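# Index the turntable one hole clockwise and reseat the plunger

## Task

Rotate the turntable by exactly one hole in the clockwise direction as viewed from above, make sure the plunger's pin has dropped all the way into the new hole, and finish with the fixture standing upright on the deck and neither gripper touching it.

## Robot and tools

Robot: two arms, left_arm and right_arm, each with six revolute joints and a parallel two-finger gripper carrying a wrist camera. Cameras: cam_head_left, cam_head_right, cam_left_wrist, cam_right_wrist, each 896x504 pixels.

Frames. The scene frame has its origin at table-top height, midway between the two nominal arm bases, +z up, +x out over the table, and left_arm on the +y side (image left/right do not follow arm names). Calibrated bases in the scene frame: left_arm at (+0.025, +0.326, +0.031) m, quat_wxyz (+1.000, 0, 0, +0.003); right_arm at (-0.004, -0.268, +0.031) m, quat_wxyz (+1.000, 0, 0, -0.018); both have +z up. Each arm's reported hand pose (end_effector_position in metres, end_effector_quat_wxyz) is in that arm's own base frame; fixed cameras and the table use the scene frame. Reported hand poses may be off by a few centimetres, more at long reach. end_effector_position is the point between the pads, about 1 cm short of the fingertips; fingers point along gripper +z and open along its y axis.

Row layout. Every command row is one flat list of 14 numbers covering both arms: left_arm waist, shoulder, elbow, wrist roll, wrist yaw, wrist pitch, opening, then the same seven for right_arm. Joint numbers are absolute target angles in radians (not offsets). Stated ranges: waist -2.618 to 3.054, shoulder 0.000 to 3.142, elbow 0.000 to 3.142, wrist roll -2.094 to 2.094, wrist yaw -1.571 to 1.571, wrist pitch -1.571 to 1.571. The true end of each joint may sit up to 0.059 rad either side; a target more than 0.059 rad outside and beyond the current angle gets the call rejected, and a target past the real end is clipped there (a 'joint sent to its limit' line may appear). Opening is an absolute command from -1 (closed) to +1 (fully open, pad gap 0.094 m). Send both arms' values every time; to keep an arm still, repeat its 'Joint targets' values and its current tool command (0 is a real command, not 'unchanged').

execute_actions(actions, cameras): actions is a list of actions; each action is a list of 1 to 15 rows, each row lasting one 1/30 s step, the last row held to fill 15 steps (0.5 s). An empty list just reports state. Each step, waist/shoulder/elbow targets stay within 0.339 rad of the measured angle and wrist targets within 2.2; targets that would shift a gripper over 200 mm are scaled back. Unfinished motion must be recommanded.

move(target, speed, blend, opening_speed, blocking, cameras): target is one 14-number row or up to 15 rows, interpolated jointwise so grippers trace curves. speed is the peak rad/s of the joint with the longest travel (0.01 to 12.57, default 0.5), one value or one per segment. blend (rad) rounds intermediate corners. opening_speed (at least 0.2 per second on the -1..1 scale) ramps the fingers gradually. Finger changes in later rows apply only once everything is at rest at that row. Paths take at least 0.5 s; over 10 s they stop short. No collision avoidance. blocking=false returns after about 0.5 s while motion continues; a new move replaces it. The result adds a 'move:' line: done, off_target (rested more than 0.035 rad from target), moving, held or fault, plus limits=held if steps were withheld. Neither done nor off_target tells you about contact.

wait(seconds 0 to 10): lets time pass holding the last command. stop: brakes a running move. zoom_image(camera, region [x0,y0,x1,y1] in pixels, at most 504x504) enlarges part of the latest image of a camera that was included in the newest result. read_manual(section='licences') only returns licence text. finished_scene(scene) ends the current scene permanently; pass its number, and only call it once the goal holds with the robot off the fixture.

Results. Joint positions and Joint velocities: per arm, the six joints in row order (rad, rad/s) then pad gap (m, m/s). 'within noise' means the arm is still. Joint targets: what joints are driven to now. Tool commands: current openings. grip_measured: finger opening on the command scale; empty it reads up to ~2.7 mm wide; on a hard part under full squeeze it reads up to ~3 mm narrower (some grippers ~1.4 mm wider). Grip force reaches its limit (about 50 to 64 N per pad) roughly 0.05 below the touch reading (0.11+ for small or round parts); to release, command well above grip_measured. Joint torques: six values per arm, include gravity, offset and noisy; the first three wrap at ±28 N m. 'joint command not followed' means the clearance check altered some steps. execute_actions results also list joint positions at some steps. MOTOR HOT appears at 75 °C; at 90 °C the arm folds and is disabled; at 100 °C it goes limp. Sustained loads, outstretched poses and pushing against unreachable targets heat motors, even while you think. Thinking time lets the simulation run.

Avoid: dropping or releasing moving parts, fast impacts, pressing far beyond contact (harder pushes), arm-to-arm contact or gripping the other arm's fingers, knocking the fixture over or anything off the table, and arm fault stops. Close slowly on fragile parts. A wrist camera cable resting on the fixture counts as touching it.

Each tool is called after "Emit:" as name(argument=value, ...) on one line, values as JSON.

## Session

Emit:
execute_actions(actions=[])

Scene clock: 0.00 s.
left_arm: end_effector_position=(+0.3695, +0.0210, +0.1447) grip_measured=+1.000 end_effector_quat_wxyz=(+0.691, -0.046, +0.720, +0.036) | right_arm: end_effector_position=(+0.3642, -0.0543, +0.1341) grip_measured=+1.000 end_effector_quat_wxyz=(+0.671, +0.135, +0.726, -0.062)
Joint names: [waist, shoulder, elbow, wrist roll, wrist yaw, wrist pitch]
Joint positions: left_arm=[-0.002 1.545 0.182 -0.017 -0.116 1.321 0.094] | right_arm=[-0.036 1.532 0.189 0.115 0.24 1.248 0.094]
Joint velocities: within noise
Joint torques (N m): no reading
Heat: left arm: 33 °C; right arm: 32 °C.
Joint targets: left_arm=[-0.002 1.540 0.186 -0.017 -0.116 1.320] | right_arm=[-0.036 1.528 0.193 0.114 0.240 1.243]
Tool commands: left_gripper/opening=+1.0 right_gripper/opening=+1.0

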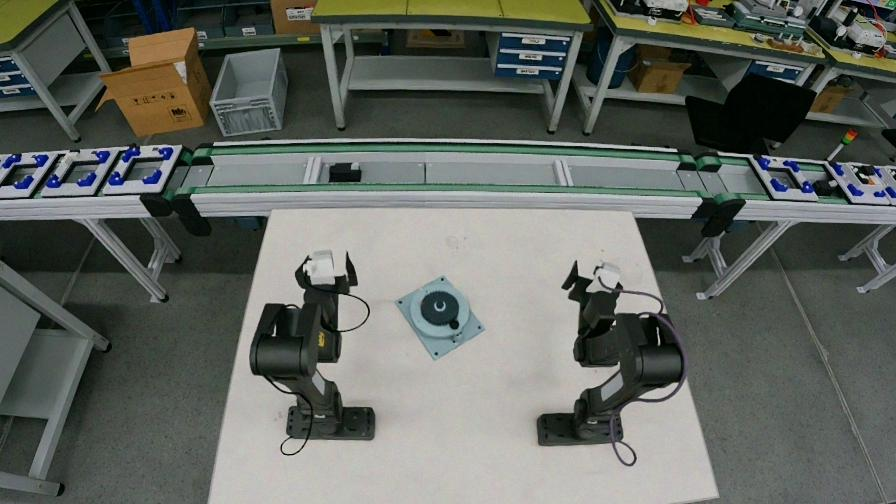

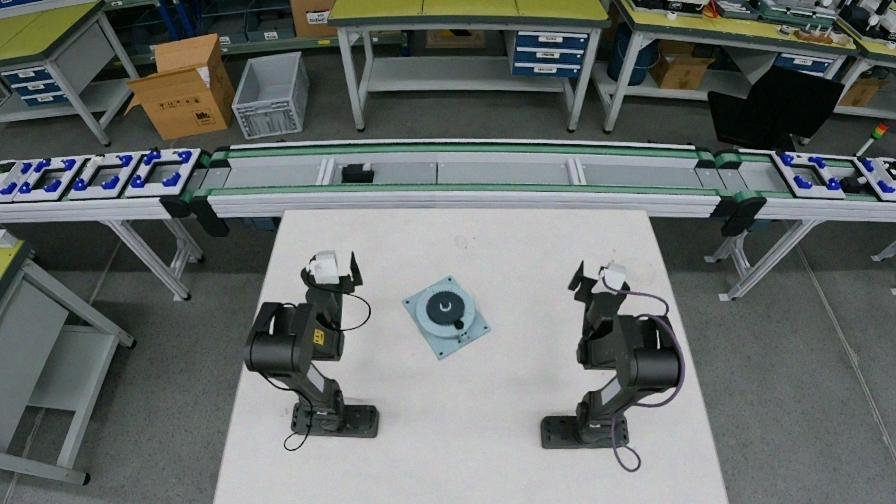

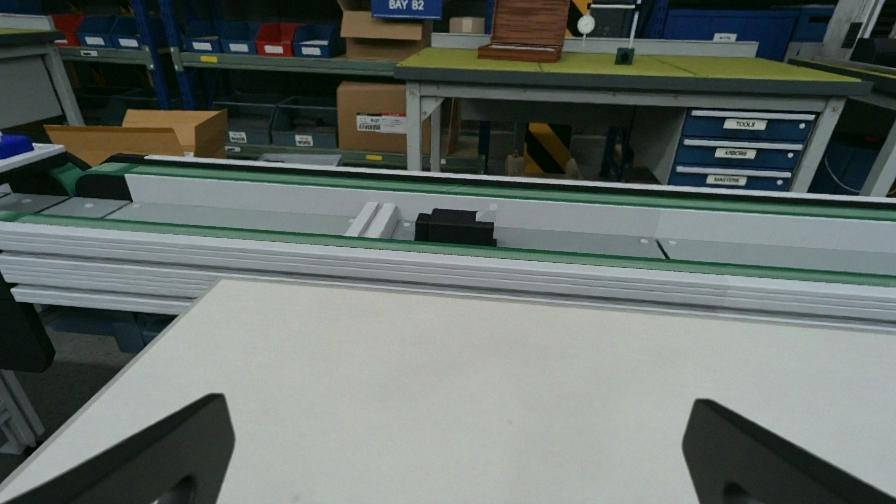

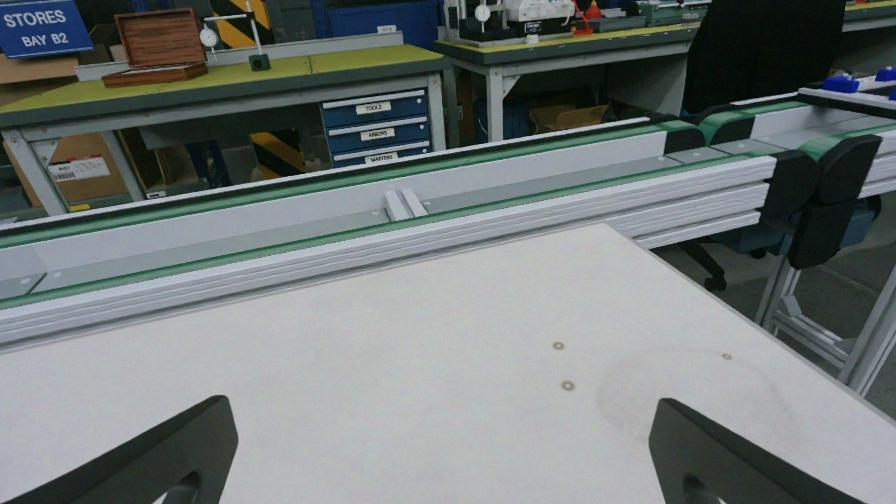

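Emit:
zoom_image(camera="cam_head_left", region=[380, 260, 500, 370])

Emit:
zoom_image(camera="cam_head_right", region=[390, 260, 510, 370])

Scaled by 4.200 from the camera's 896x504 image, which has a finer 1280x720 frame.

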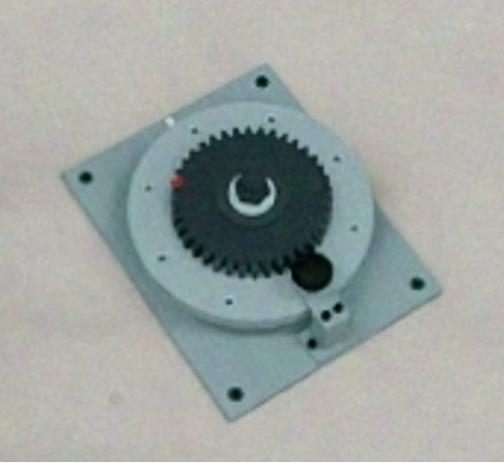

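Scaled by 4.200 from the camera's 896x504 image, which has a finer 1280x720 frame.

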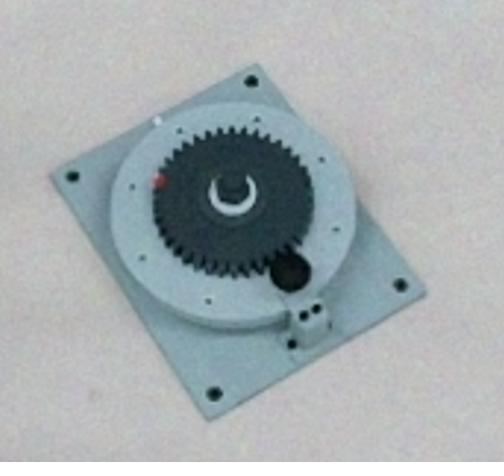

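Emit:
move(target=[[-0.692,1.59,1.45,0,0,-0.995,1,0.55,1.50,0.25,0,0,1.05,1]], speed=1.0)

Scene clock: 154.87 s.
left_arm: end_effector_position=(+0.2928, -0.2389, +0.1793) grip_measured=+1.000 end_effector_quat_wxyz=(+0.205, +0.325, +0.921, -0.072) | right_arm: end_effector_position=(+0.3212, +0.1927, +0.1070) grip_measured=+1.000 end_effector_quat_wxyz=(+0.599, -0.204, +0.756, +0.165)
Joint names: [waist, shoulder, elbow, wrist roll, wrist yaw, wrist pitch]
Joint positions: left_arm=[-0.69 1.576 1.422 -0.01 -0.006 -0.979 0.094] | right_arm=[0.542 1.522 0.231 0.008 0.009 1.062 0.094]
Joint velocities: within noise
Joint torques (N m): left_arm=[-0.23 -5.87 7.69 0.14 0.06 1.06] | right_arm=[0.69 -6.09 7.87 -0.07 -0.11 1.65]
Heat: left arm: 34 °C; right arm: 36 °C.
Joint targets: left_arm=[-0.692 1.590 1.450 0.000 0.000 -0.995] | right_arm=[0.550 1.500 0.250 0.000 0.000 1.050]
move: done

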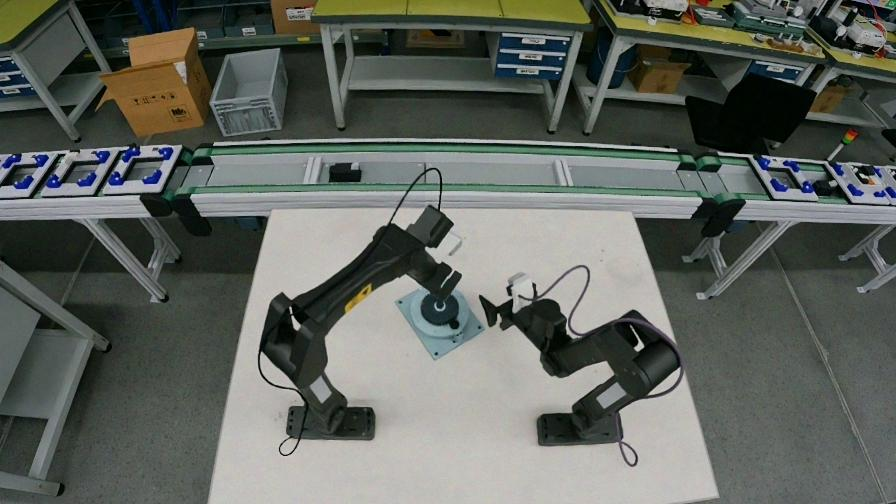

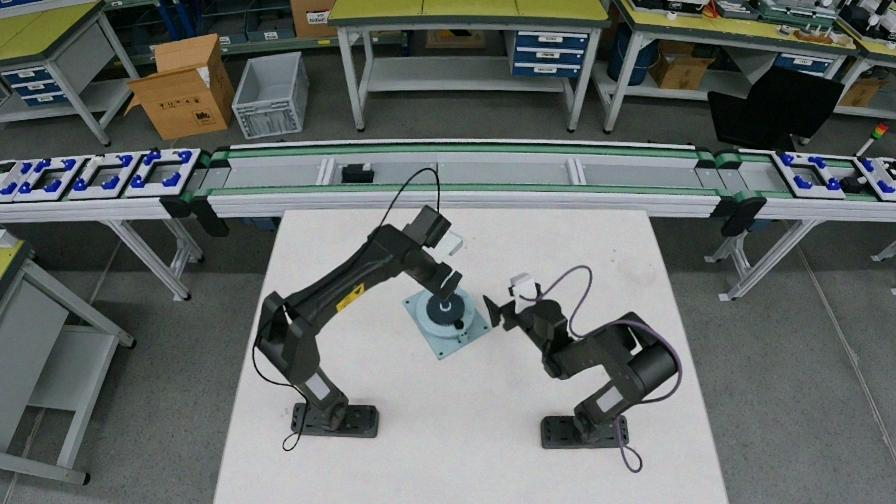

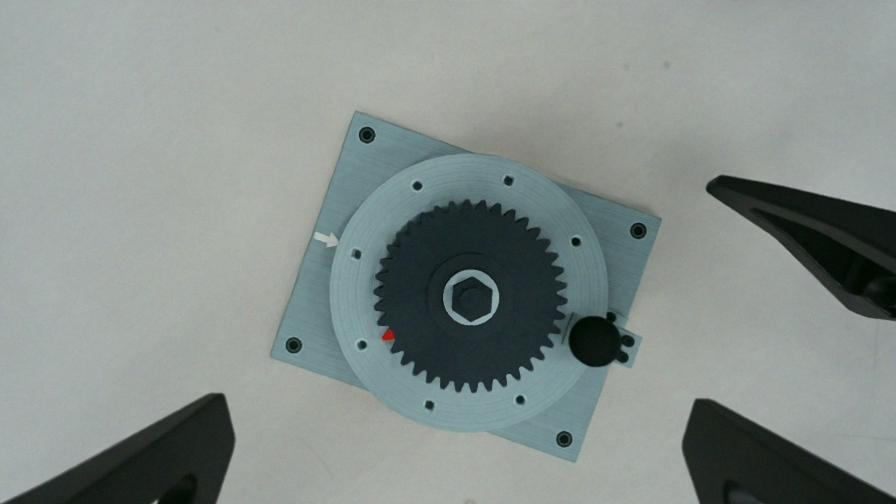

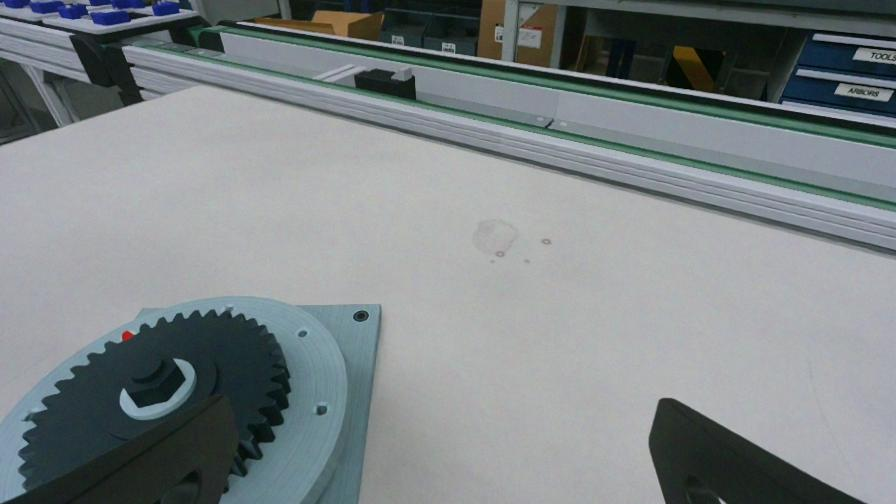

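Emit:
zoom_image(camera="cam_left_wrist", region=[500, 260, 700, 420])

Emit:
zoom_image(camera="cam_left_wrist", region=[300, 140, 640, 450])

Scaled by 2.520 from the camera's 896x504 image, which has a finer 1280x720 frame.

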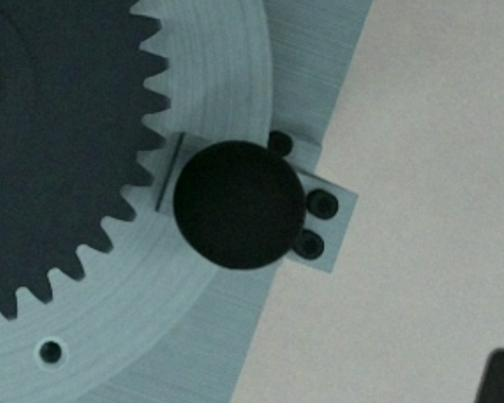

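Scaled by 1.482 from the camera's 896x504 image, which has a finer 1280x720 frame.

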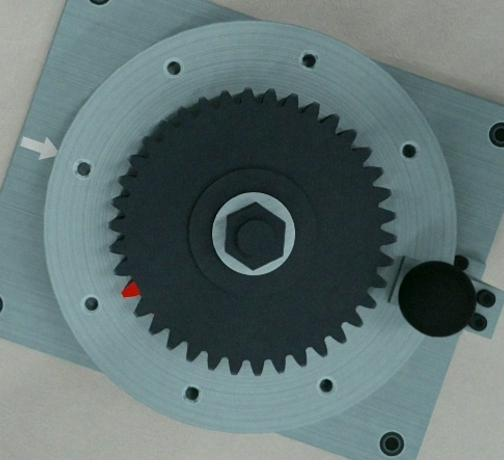

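Emit:
zoom_image(camera="cam_right_wrist", region=[0, 270, 400, 504])

Scaled by 1.260 from the camera's 896x504 image, which has a finer 1280x720 frame.

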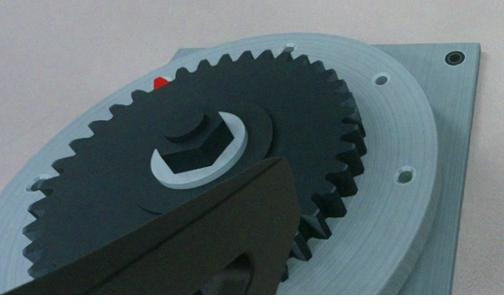

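Emit:
move(target=[-0.692,1.59,1.45,0,0,-0.995,1,0.874,1.033,0.373,0,0,0.04,1], speed=1.0, cameras=["cam_right_wrist"])

Emit:
zoom_image(camera="cam_right_wrist", region=[250, 120, 690, 400])

Scene clock: 231.00 s.
left_arm: end_effector_position=(+0.2926, -0.2387, +0.1792) grip_measured=+1.000 end_effector_quat_wxyz=(+0.205, +0.325, +0.921, -0.072) | right_arm: end_effector_position=(+0.2026, +0.2373, +0.0849) grip_measured=+1.000 end_effector_quat_wxyz=(+0.404, -0.371, +0.816, +0.184)
Joint names: [waist, shoulder, elbow, wrist roll, wrist yaw, wrist pitch]
Joint positions: left_arm=[-0.69 1.576 1.422 -0.01 -0.006 -0.98 0.094] | right_arm=[0.866 1.048 0.349 0.008 0.008 0.049 0.094]
Joint velocities: within noise
Joint torques (N m): left_arm=[-0.24 -5.85 7.68 0.12 0.04 1.08] | right_arm=[0.72 -3.32 10.88 -0.06 -0.1 1.48]
Heat: left arm: 33 °C; right arm: 35 °C.
Joint targets: left_arm=[-0.692 1.590 1.450 0.000 0.000 -0.995] | right_arm=[0.874 1.033 0.373 0.000 0.000 0.040]
move: done
Images, in order (width x height): cam_right_wrist 896x504.

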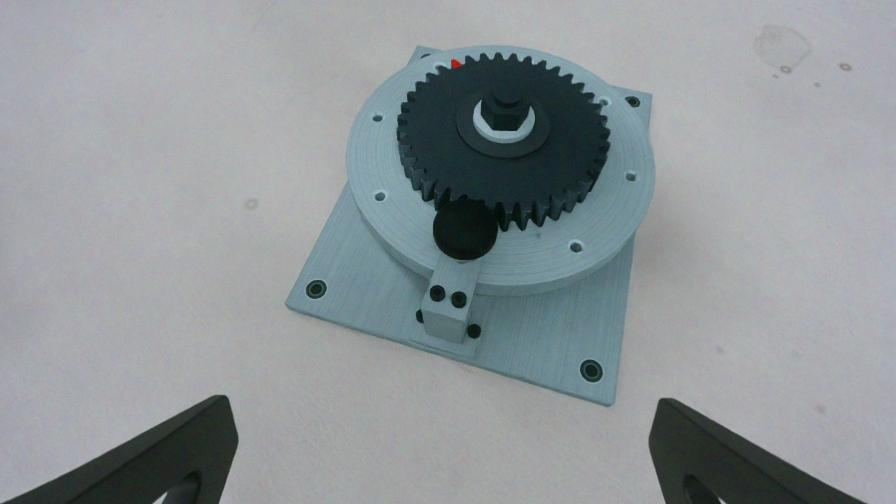

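Scaled by 1.145 from the camera's 896x504 image, which has a finer 1280x720 frame.

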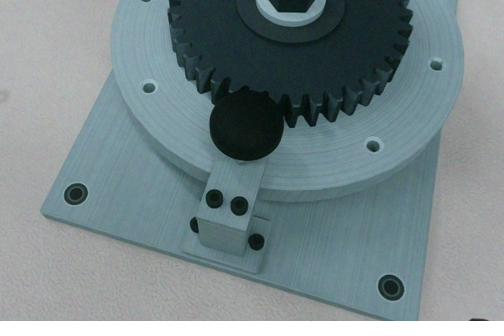

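Emit:
zoom_image(camera="cam_right_wrist", region=[400, 60, 620, 340])

Emit:
execute_actions(actions=[], cameras=["cam_left_wrist"])

Emit:
zoom_image(camera="cam_left_wrist", region=[430, 260, 510, 330])

Scaled by 1.800 from the camera's 896x504 image, which has a finer 1280x720 frame.

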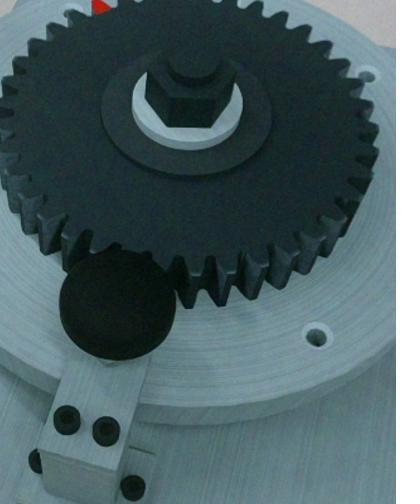

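Scene clock: 382.60 s.
left_arm: end_effector_position=(+0.2926, -0.2387, +0.1792) grip_measured=+1.000 end_effector_quat_wxyz=(+0.205, +0.325, +0.921, -0.072) | right_arm: end_effector_position=(+0.2025, +0.2371, +0.0847) grip_measured=+1.000 end_effector_quat_wxyz=(+0.403, -0.371, +0.816, +0.184)
Joint names: [waist, shoulder, elbow, wrist roll, wrist yaw, wrist pitch]
Joint positions: left_arm=[-0.69 1.576 1.422 -0.009 -0.006 -0.98 0.094] | right_arm=[0.866 1.048 0.349 0.008 0.008 0.048 0.094]
Joint velocities: within noise
Joint torques (N m): left_arm=[-0.23 -5.85 7.73 0.11 0.04 1.08] | right_arm=[0.77 -3.37 10.91 -0.05 -0.1 1.48]
Heat: left arm: 33 °C; right arm: 35 °C.
Joint targets: left_arm=[-0.692 1.590 1.450 0.000 0.000 -0.995] | right_arm=[0.874 1.033 0.373 0.000 0.000 0.040]
Tool commands: left_gripper/opening=+1.0 right_gripper/opening=+1.0
Images, in order (width x height): cam_left_wrist 896x504.

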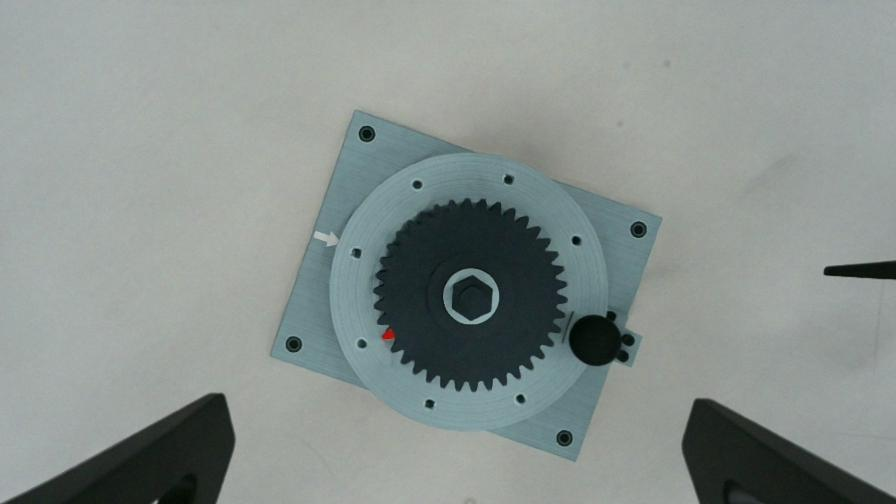

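Scaled by 6.300 from the camera's 896x504 image, which has a finer 1280x720 frame.

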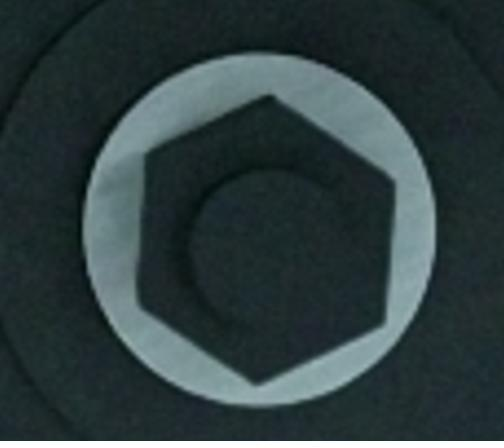

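Emit:
move(target=[-0.717,2.058,1.79,-0.995,0,-1.303,1,0.874,1.033,0.373,0,0,0.04,1], speed=0.7, cameras=["cam_left_wrist","cam_right_wrist"])

Scene clock: 438.57 s.
left_arm: end_effector_position=(+0.2991, -0.2553, +0.0958) grip_measured=+1.000 end_effector_quat_wxyz=(+0.003, -0.136, +0.991, -0.002) | right_arm: end_effector_position=(+0.2025, +0.2371, +0.0847) grip_measured=+1.000 end_effector_quat_wxyz=(+0.403, -0.371, +0.816, +0.184)
Joint names: [waist, shoulder, elbow, wrist roll, wrist yaw, wrist pitch]
Joint positions: left_arm=[-0.71 2.041 1.762 -0.983 -0.002 -1.284 0.094] | right_arm=[0.866 1.048 0.349 0.008 0.008 0.048 0.094]
Joint velocities: within noise
Joint torques (N m): left_arm=[-0.65 -9.46 7.15 -0.1 0.01 0.22] | right_arm=[0.73 -3.34 10.91 -0.05 -0.08 1.48]
Heat: left arm: 33 °C; right arm: 35 °C.
Joint targets: left_arm=[-0.717 2.058 1.790 -0.995 0.000 -1.303] | right_arm=[0.874 1.033 0.373 0.000 0.000 0.040]
move: done
Images, in order (width x height): cam_left_wrist 896x504, cam_right_wrist 896x504.

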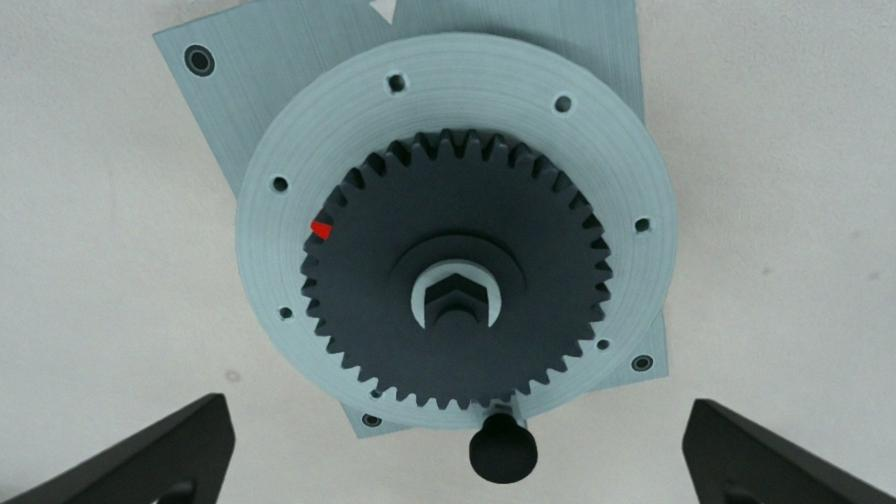

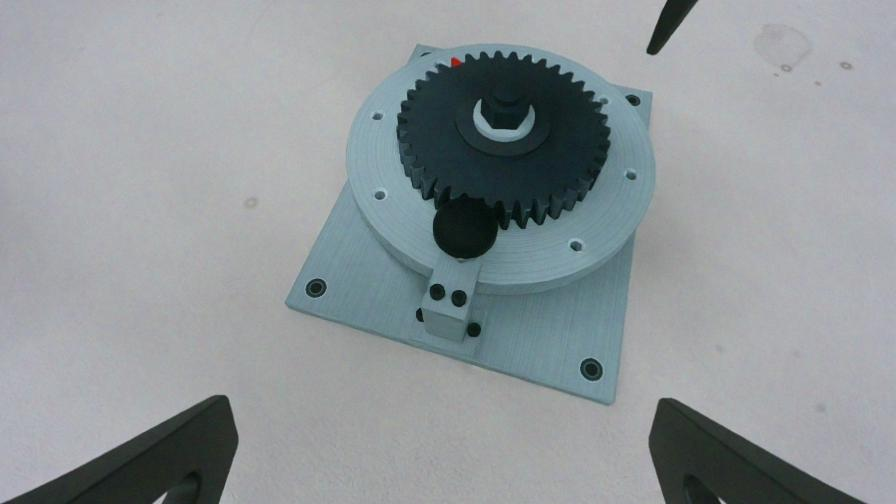

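Emit:
zoom_image(camera="cam_left_wrist", region=[396, 240, 516, 340])

Emit:
zoom_image(camera="cam_left_wrist", region=[180, 370, 684, 504])

Scaled by 4.200 from the camera's 896x504 image, which has a finer 1280x720 frame.

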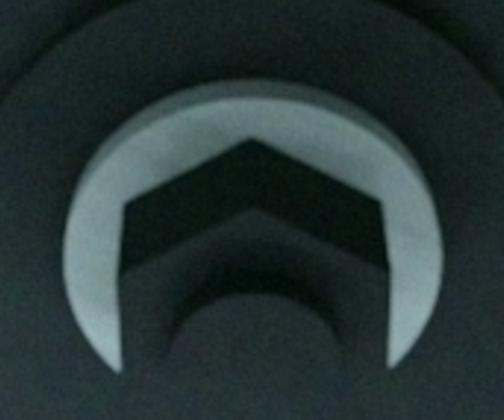

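Scaled by 1.000.

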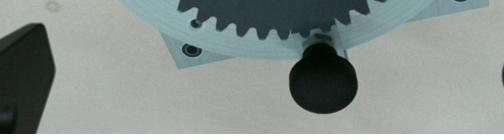

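Emit:
move(target=[-0.740,2.058,1.594,-0.995,0,-1.136,1,0.874,1.033,0.373,0,0,0.04,1], speed=0.5, cameras=["cam_left_wrist"])

Emit:
zoom_image(camera="cam_left_wrist", region=[200, 150, 704, 504])

Scene clock: 527.17 s.
left_arm: end_effector_position=(+0.2846, -0.2553, +0.0561) grip_measured=+1.000 end_effector_quat_wxyz=(-0.006, -0.125, +0.992, +0.007) | right_arm: end_effector_position=(+0.2025, +0.2371, +0.0847) grip_measured=+1.000 end_effector_quat_wxyz=(+0.403, -0.371, +0.816, +0.184)
Joint names: [waist, shoulder, elbow, wrist roll, wrist yaw, wrist pitch]
Joint positions: left_arm=[-0.734 2.042 1.605 -0.985 -0.001 -1.153 0.094] | right_arm=[0.866 1.048 0.349 0.008 0.008 0.048 0.094]
Joint velocities: within noise
Joint torques (N m): left_arm=[-0.55 -9.4 4.01 -0.11 0 0.53] | right_arm=[0.77 -3.37 10.88 -0.06 -0.11 1.49]
Heat: left arm: 36 °C; right arm: 35 °C.
Joint targets: left_arm=[-0.740 2.058 1.594 -0.995 0.000 -1.136] | right_arm=[0.874 1.033 0.373 0.000 0.000 0.040]
move: done
Images, in order (width x height): cam_left_wrist 896x504.

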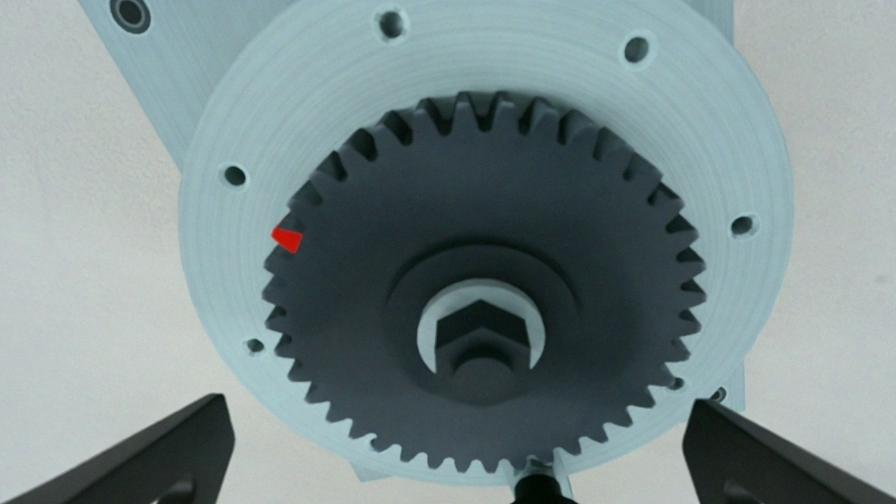

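Scaled by 1.000.

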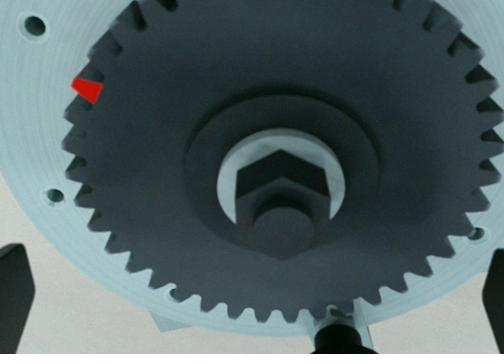

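Emit:
move(target=[-0.740,2.081,1.563,-0.995,0,-1.063,1,0.874,1.033,0.373,0,0,0.04,1], speed=0.3, cameras=["cam_left_wrist","cam_right_wrist"])

Emit:
zoom_image(camera="cam_left_wrist", region=[200, 200, 704, 504])

Scene clock: 557.90 s.
left_arm: end_effector_position=(+0.2904, -0.2605, +0.0415) grip_measured=+1.000 end_effector_quat_wxyz=(+0.002, -0.125, +0.992, -0.001) | right_arm: end_effector_position=(+0.2025, +0.2371, +0.0847) grip_measured=+1.000 end_effector_quat_wxyz=(+0.403, -0.371, +0.816, +0.184)
Joint names: [waist, shoulder, elbow, wrist roll, wrist yaw, wrist pitch]
Joint positions: left_arm=[-0.734 2.062 1.575 -0.985 -0.001 -1.08 0.094] | right_arm=[0.866 1.048 0.349 0.008 0.008 0.048 0.094]
Joint velocities: within noise
Joint torques (N m): left_arm=[-0.51 -9.28 3.86 -0.11 0.01 0.63] | right_arm=[0.73 -3.33 10.91 -0.06 -0.11 1.48]
Heat: left arm: 35 °C; right arm: 35 °C.
Joint targets: left_arm=[-0.740 2.081 1.563 -0.995 0.000 -1.063] | right_arm=[0.874 1.033 0.373 0.000 0.000 0.040]
move: done
Images, in order (width x height): cam_left_wrist 896x504, cam_right_wrist 896x504.

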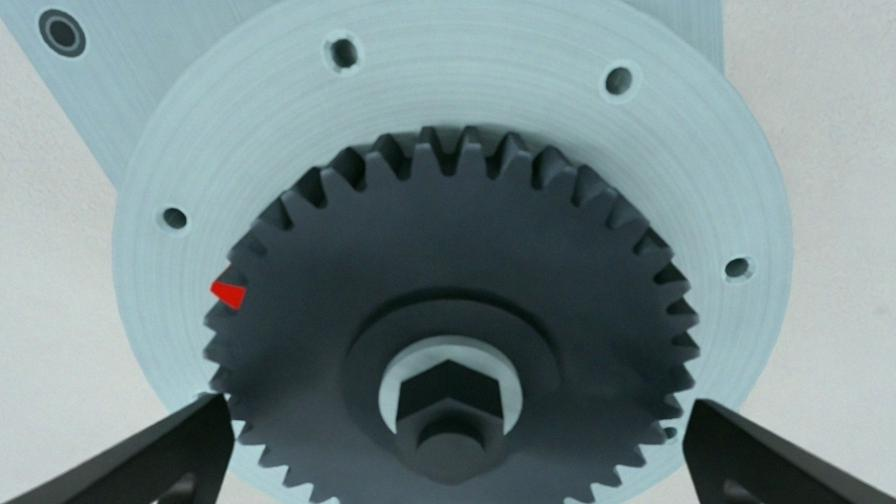

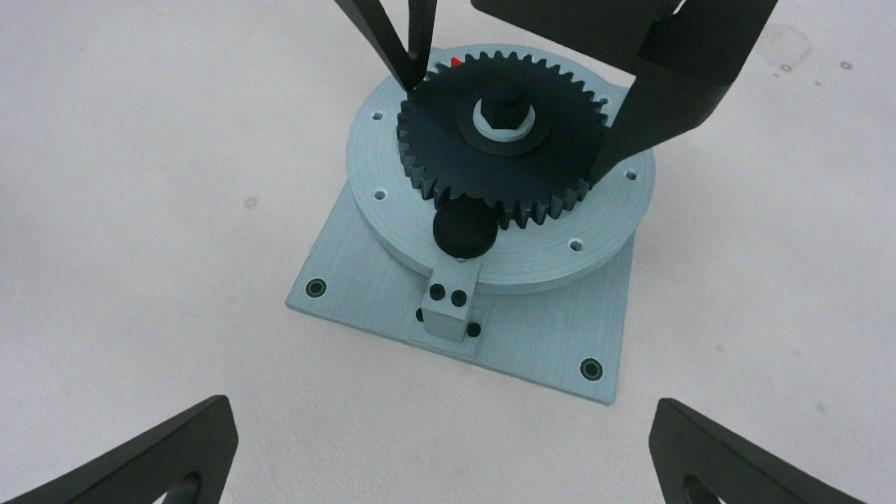

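Scaled by 1.000.

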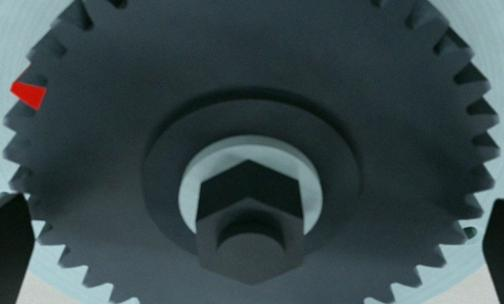

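Emit:
zoom_image(camera="cam_right_wrist", region=[320, 0, 720, 260])

Scaled by 1.260 from the camera's 896x504 image, which has a finer 1280x720 frame.

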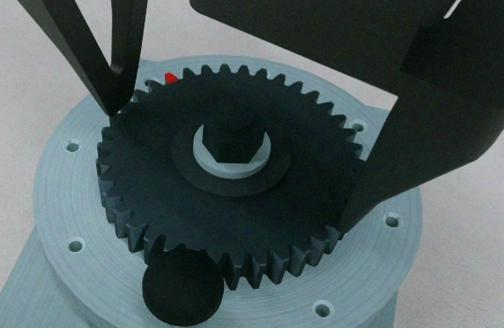

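Emit:
move(target=[[-0.740,2.024,1.702,-0.995,0,-1.225,1,0.874,1.033,0.373,0,0,0.04,1],[-0.740,2.024,1.702,-0.995,0,-1.225,-1,0.874,1.033,0.373,0,0,0.04,-1]], speed=0.5, opening_speed=1.0)

Emit:
zoom_image(camera="cam_left_wrist", region=[300, 250, 600, 504])

Emit:
zoom_image(camera="cam_right_wrist", region=[300, 250, 600, 504])

Scene clock: 645.73 s.
left_arm: end_effector_position=(+0.2897, -0.2599, +0.0683) grip_measured=-0.994 end_effector_quat_wxyz=(-0.005, -0.125, +0.992, +0.006) | right_arm: end_effector_position=(+0.2025, +0.2371, +0.0847) grip_measured=-0.982 end_effector_quat_wxyz=(+0.403, -0.371, +0.816, +0.184)
Joint names: [waist, shoulder, elbow, wrist roll, wrist yaw, wrist pitch]
Joint positions: left_arm=[-0.734 2.058 1.678 -0.986 -0.001 -1.207 0] | right_arm=[0.866 1.048 0.349 0.007 0.008 0.048 0.001]
Joint velocities: within noise
Joint torques (N m): left_arm=[-0.53 -14.41 6.74 -0.1 0.01 0.16] | right_arm=[0.72 -3.36 10.85 -0.05 -0.11 1.47]
Heat: left arm: 36 °C; right arm: 35 °C.
Joint targets: left_arm=[-0.740 2.024 1.702 -0.995 0.000 -1.225] | right_arm=[0.874 1.033 0.373 0.000 0.000 0.040]
move: done

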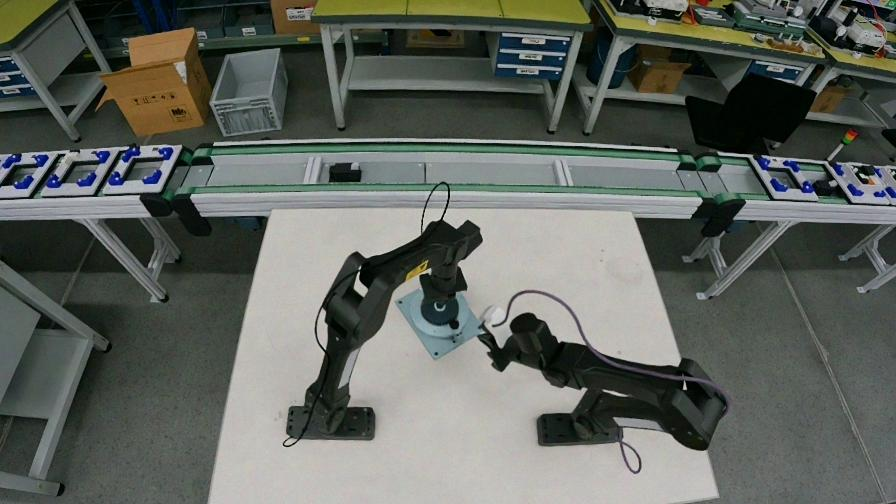

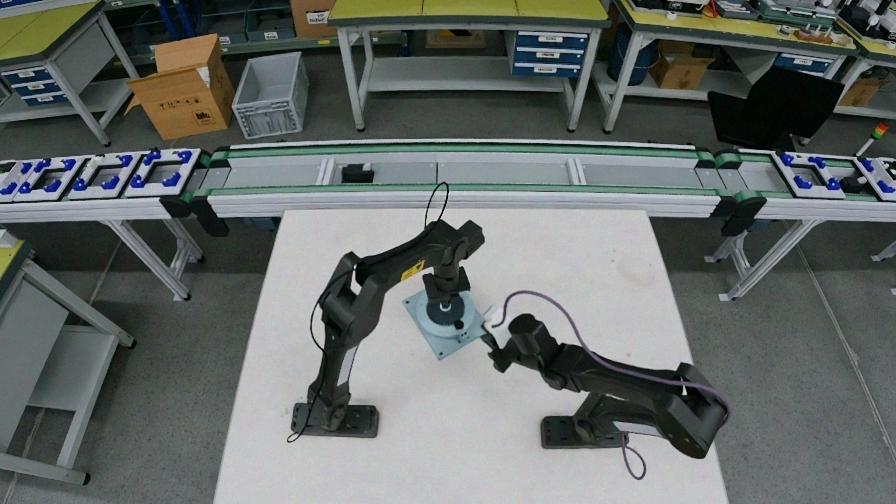

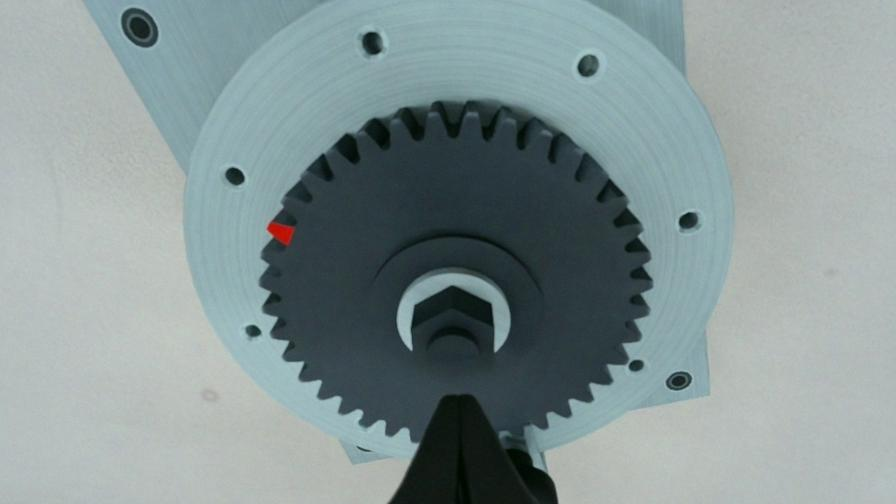

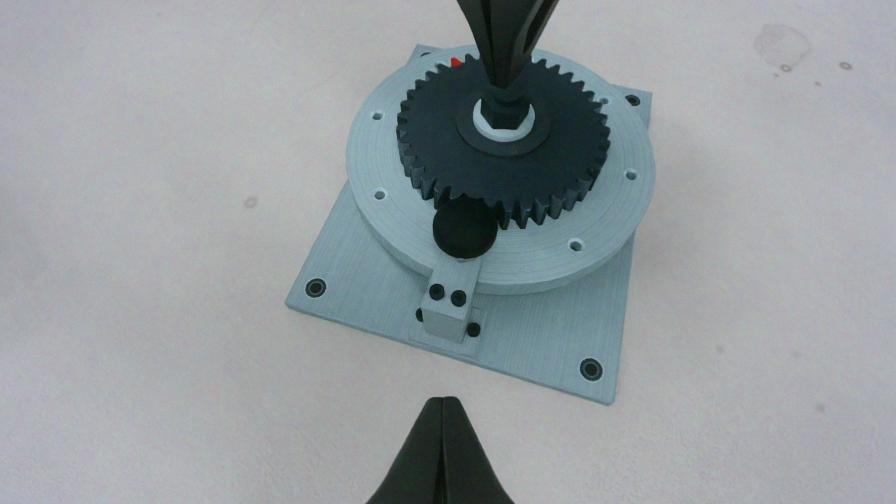

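Scaled by 1.680 from the camera's 896x504 image, which has a finer 1280x720 frame.

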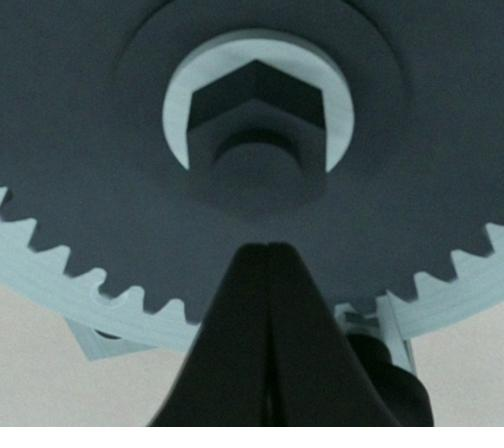

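Scaled by 1.680 from the camera's 896x504 image, which has a finer 1280x720 frame.

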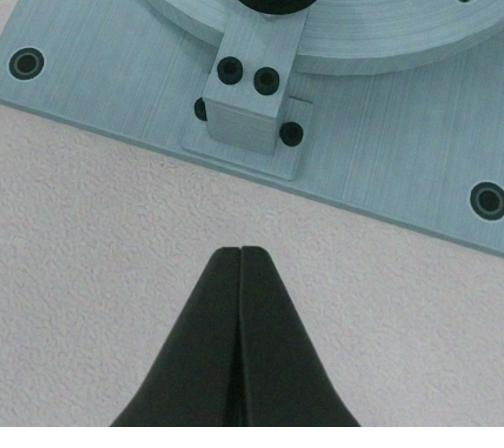

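Emit:
move(target=[[-0.740,2.03,1.702,-0.995,0,-1.225,0.0,0.874,1.033,0.373,0,0,0.04,-1],[-0.708,2.09,1.603,-0.995,0,-1.095,0.0,0.874,1.033,0.373,0,0,0.04,-1]], speed=0.3, cameras=["cam_left_wrist","cam_right_wrist"])

Emit:
zoom_image(camera="cam_left_wrist", region=[300, 250, 600, 504])

Emit:
zoom_image(camera="cam_right_wrist", region=[380, 0, 620, 200])

Scene clock: 762.60 s.
left_arm: end_effector_position=(+0.2983, -0.2564, +0.0471) grip_measured=-0.002 end_effector_quat_wxyz=(+0.001, -0.136, +0.991, +0.000) | right_arm: end_effector_position=(+0.2025, +0.2371, +0.0847) grip_measured=-0.982 end_effector_quat_wxyz=(+0.403, -0.371, +0.816, +0.184)
Joint names: [waist, shoulder, elbow, wrist roll, wrist yaw, wrist pitch]
Joint positions: left_arm=[-0.713 2.073 1.614 -0.986 -0.001 -1.111 0.047] | right_arm=[0.866 1.048 0.349 0.007 0.008 0.048 0.001]
Joint velocities: within noise
Joint torques (N m): left_arm=[0.38 -9.57 4 -0.09 0.01 0.6] | right_arm=[0.73 -3.36 10.86 -0.05 -0.11 1.46]
Heat: left arm: 43 °C; right arm: 35 °C.
Joint targets: left_arm=[-0.708 2.090 1.603 -0.995 0.000 -1.095] | right_arm=[0.874 1.033 0.373 0.000 0.000 0.040]
move: done
Images, in order (width x height): cam_left_wrist 896x504, cam_right_wrist 896x504.

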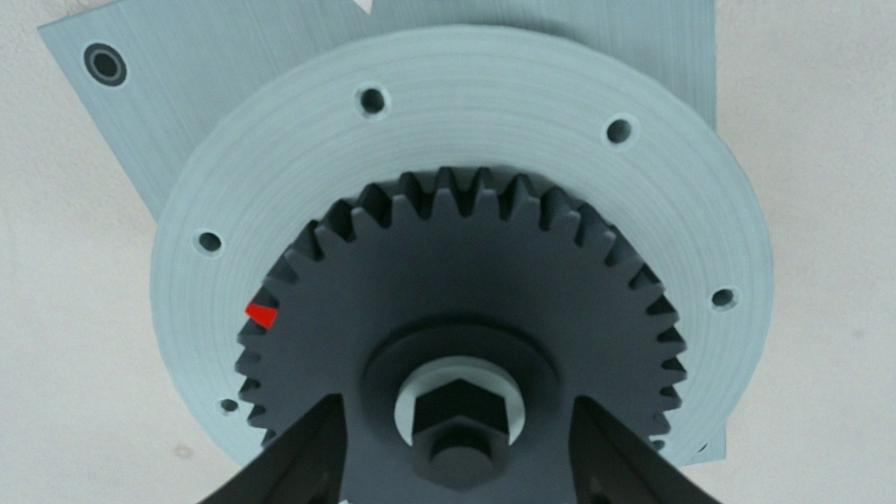

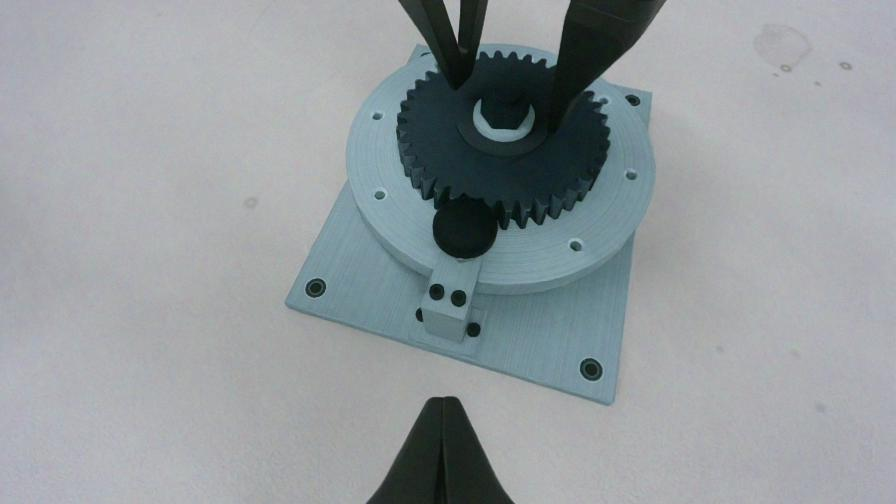

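Scaled by 1.680 from the camera's 896x504 image, which has a finer 1280x720 frame.

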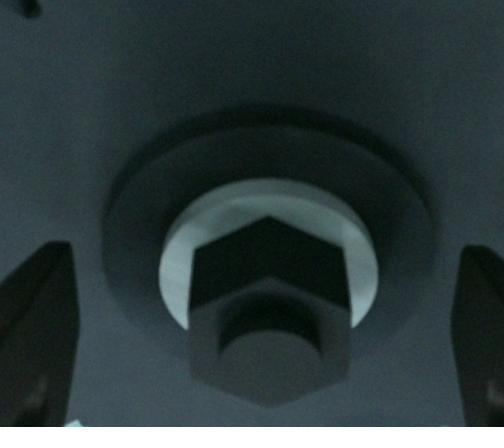

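Scaled by 2.100 from the camera's 896x504 image, which has a finer 1280x720 frame.

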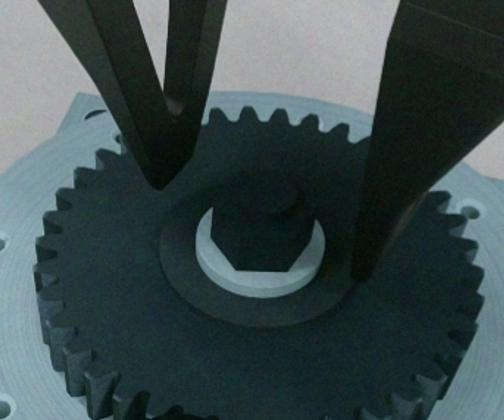

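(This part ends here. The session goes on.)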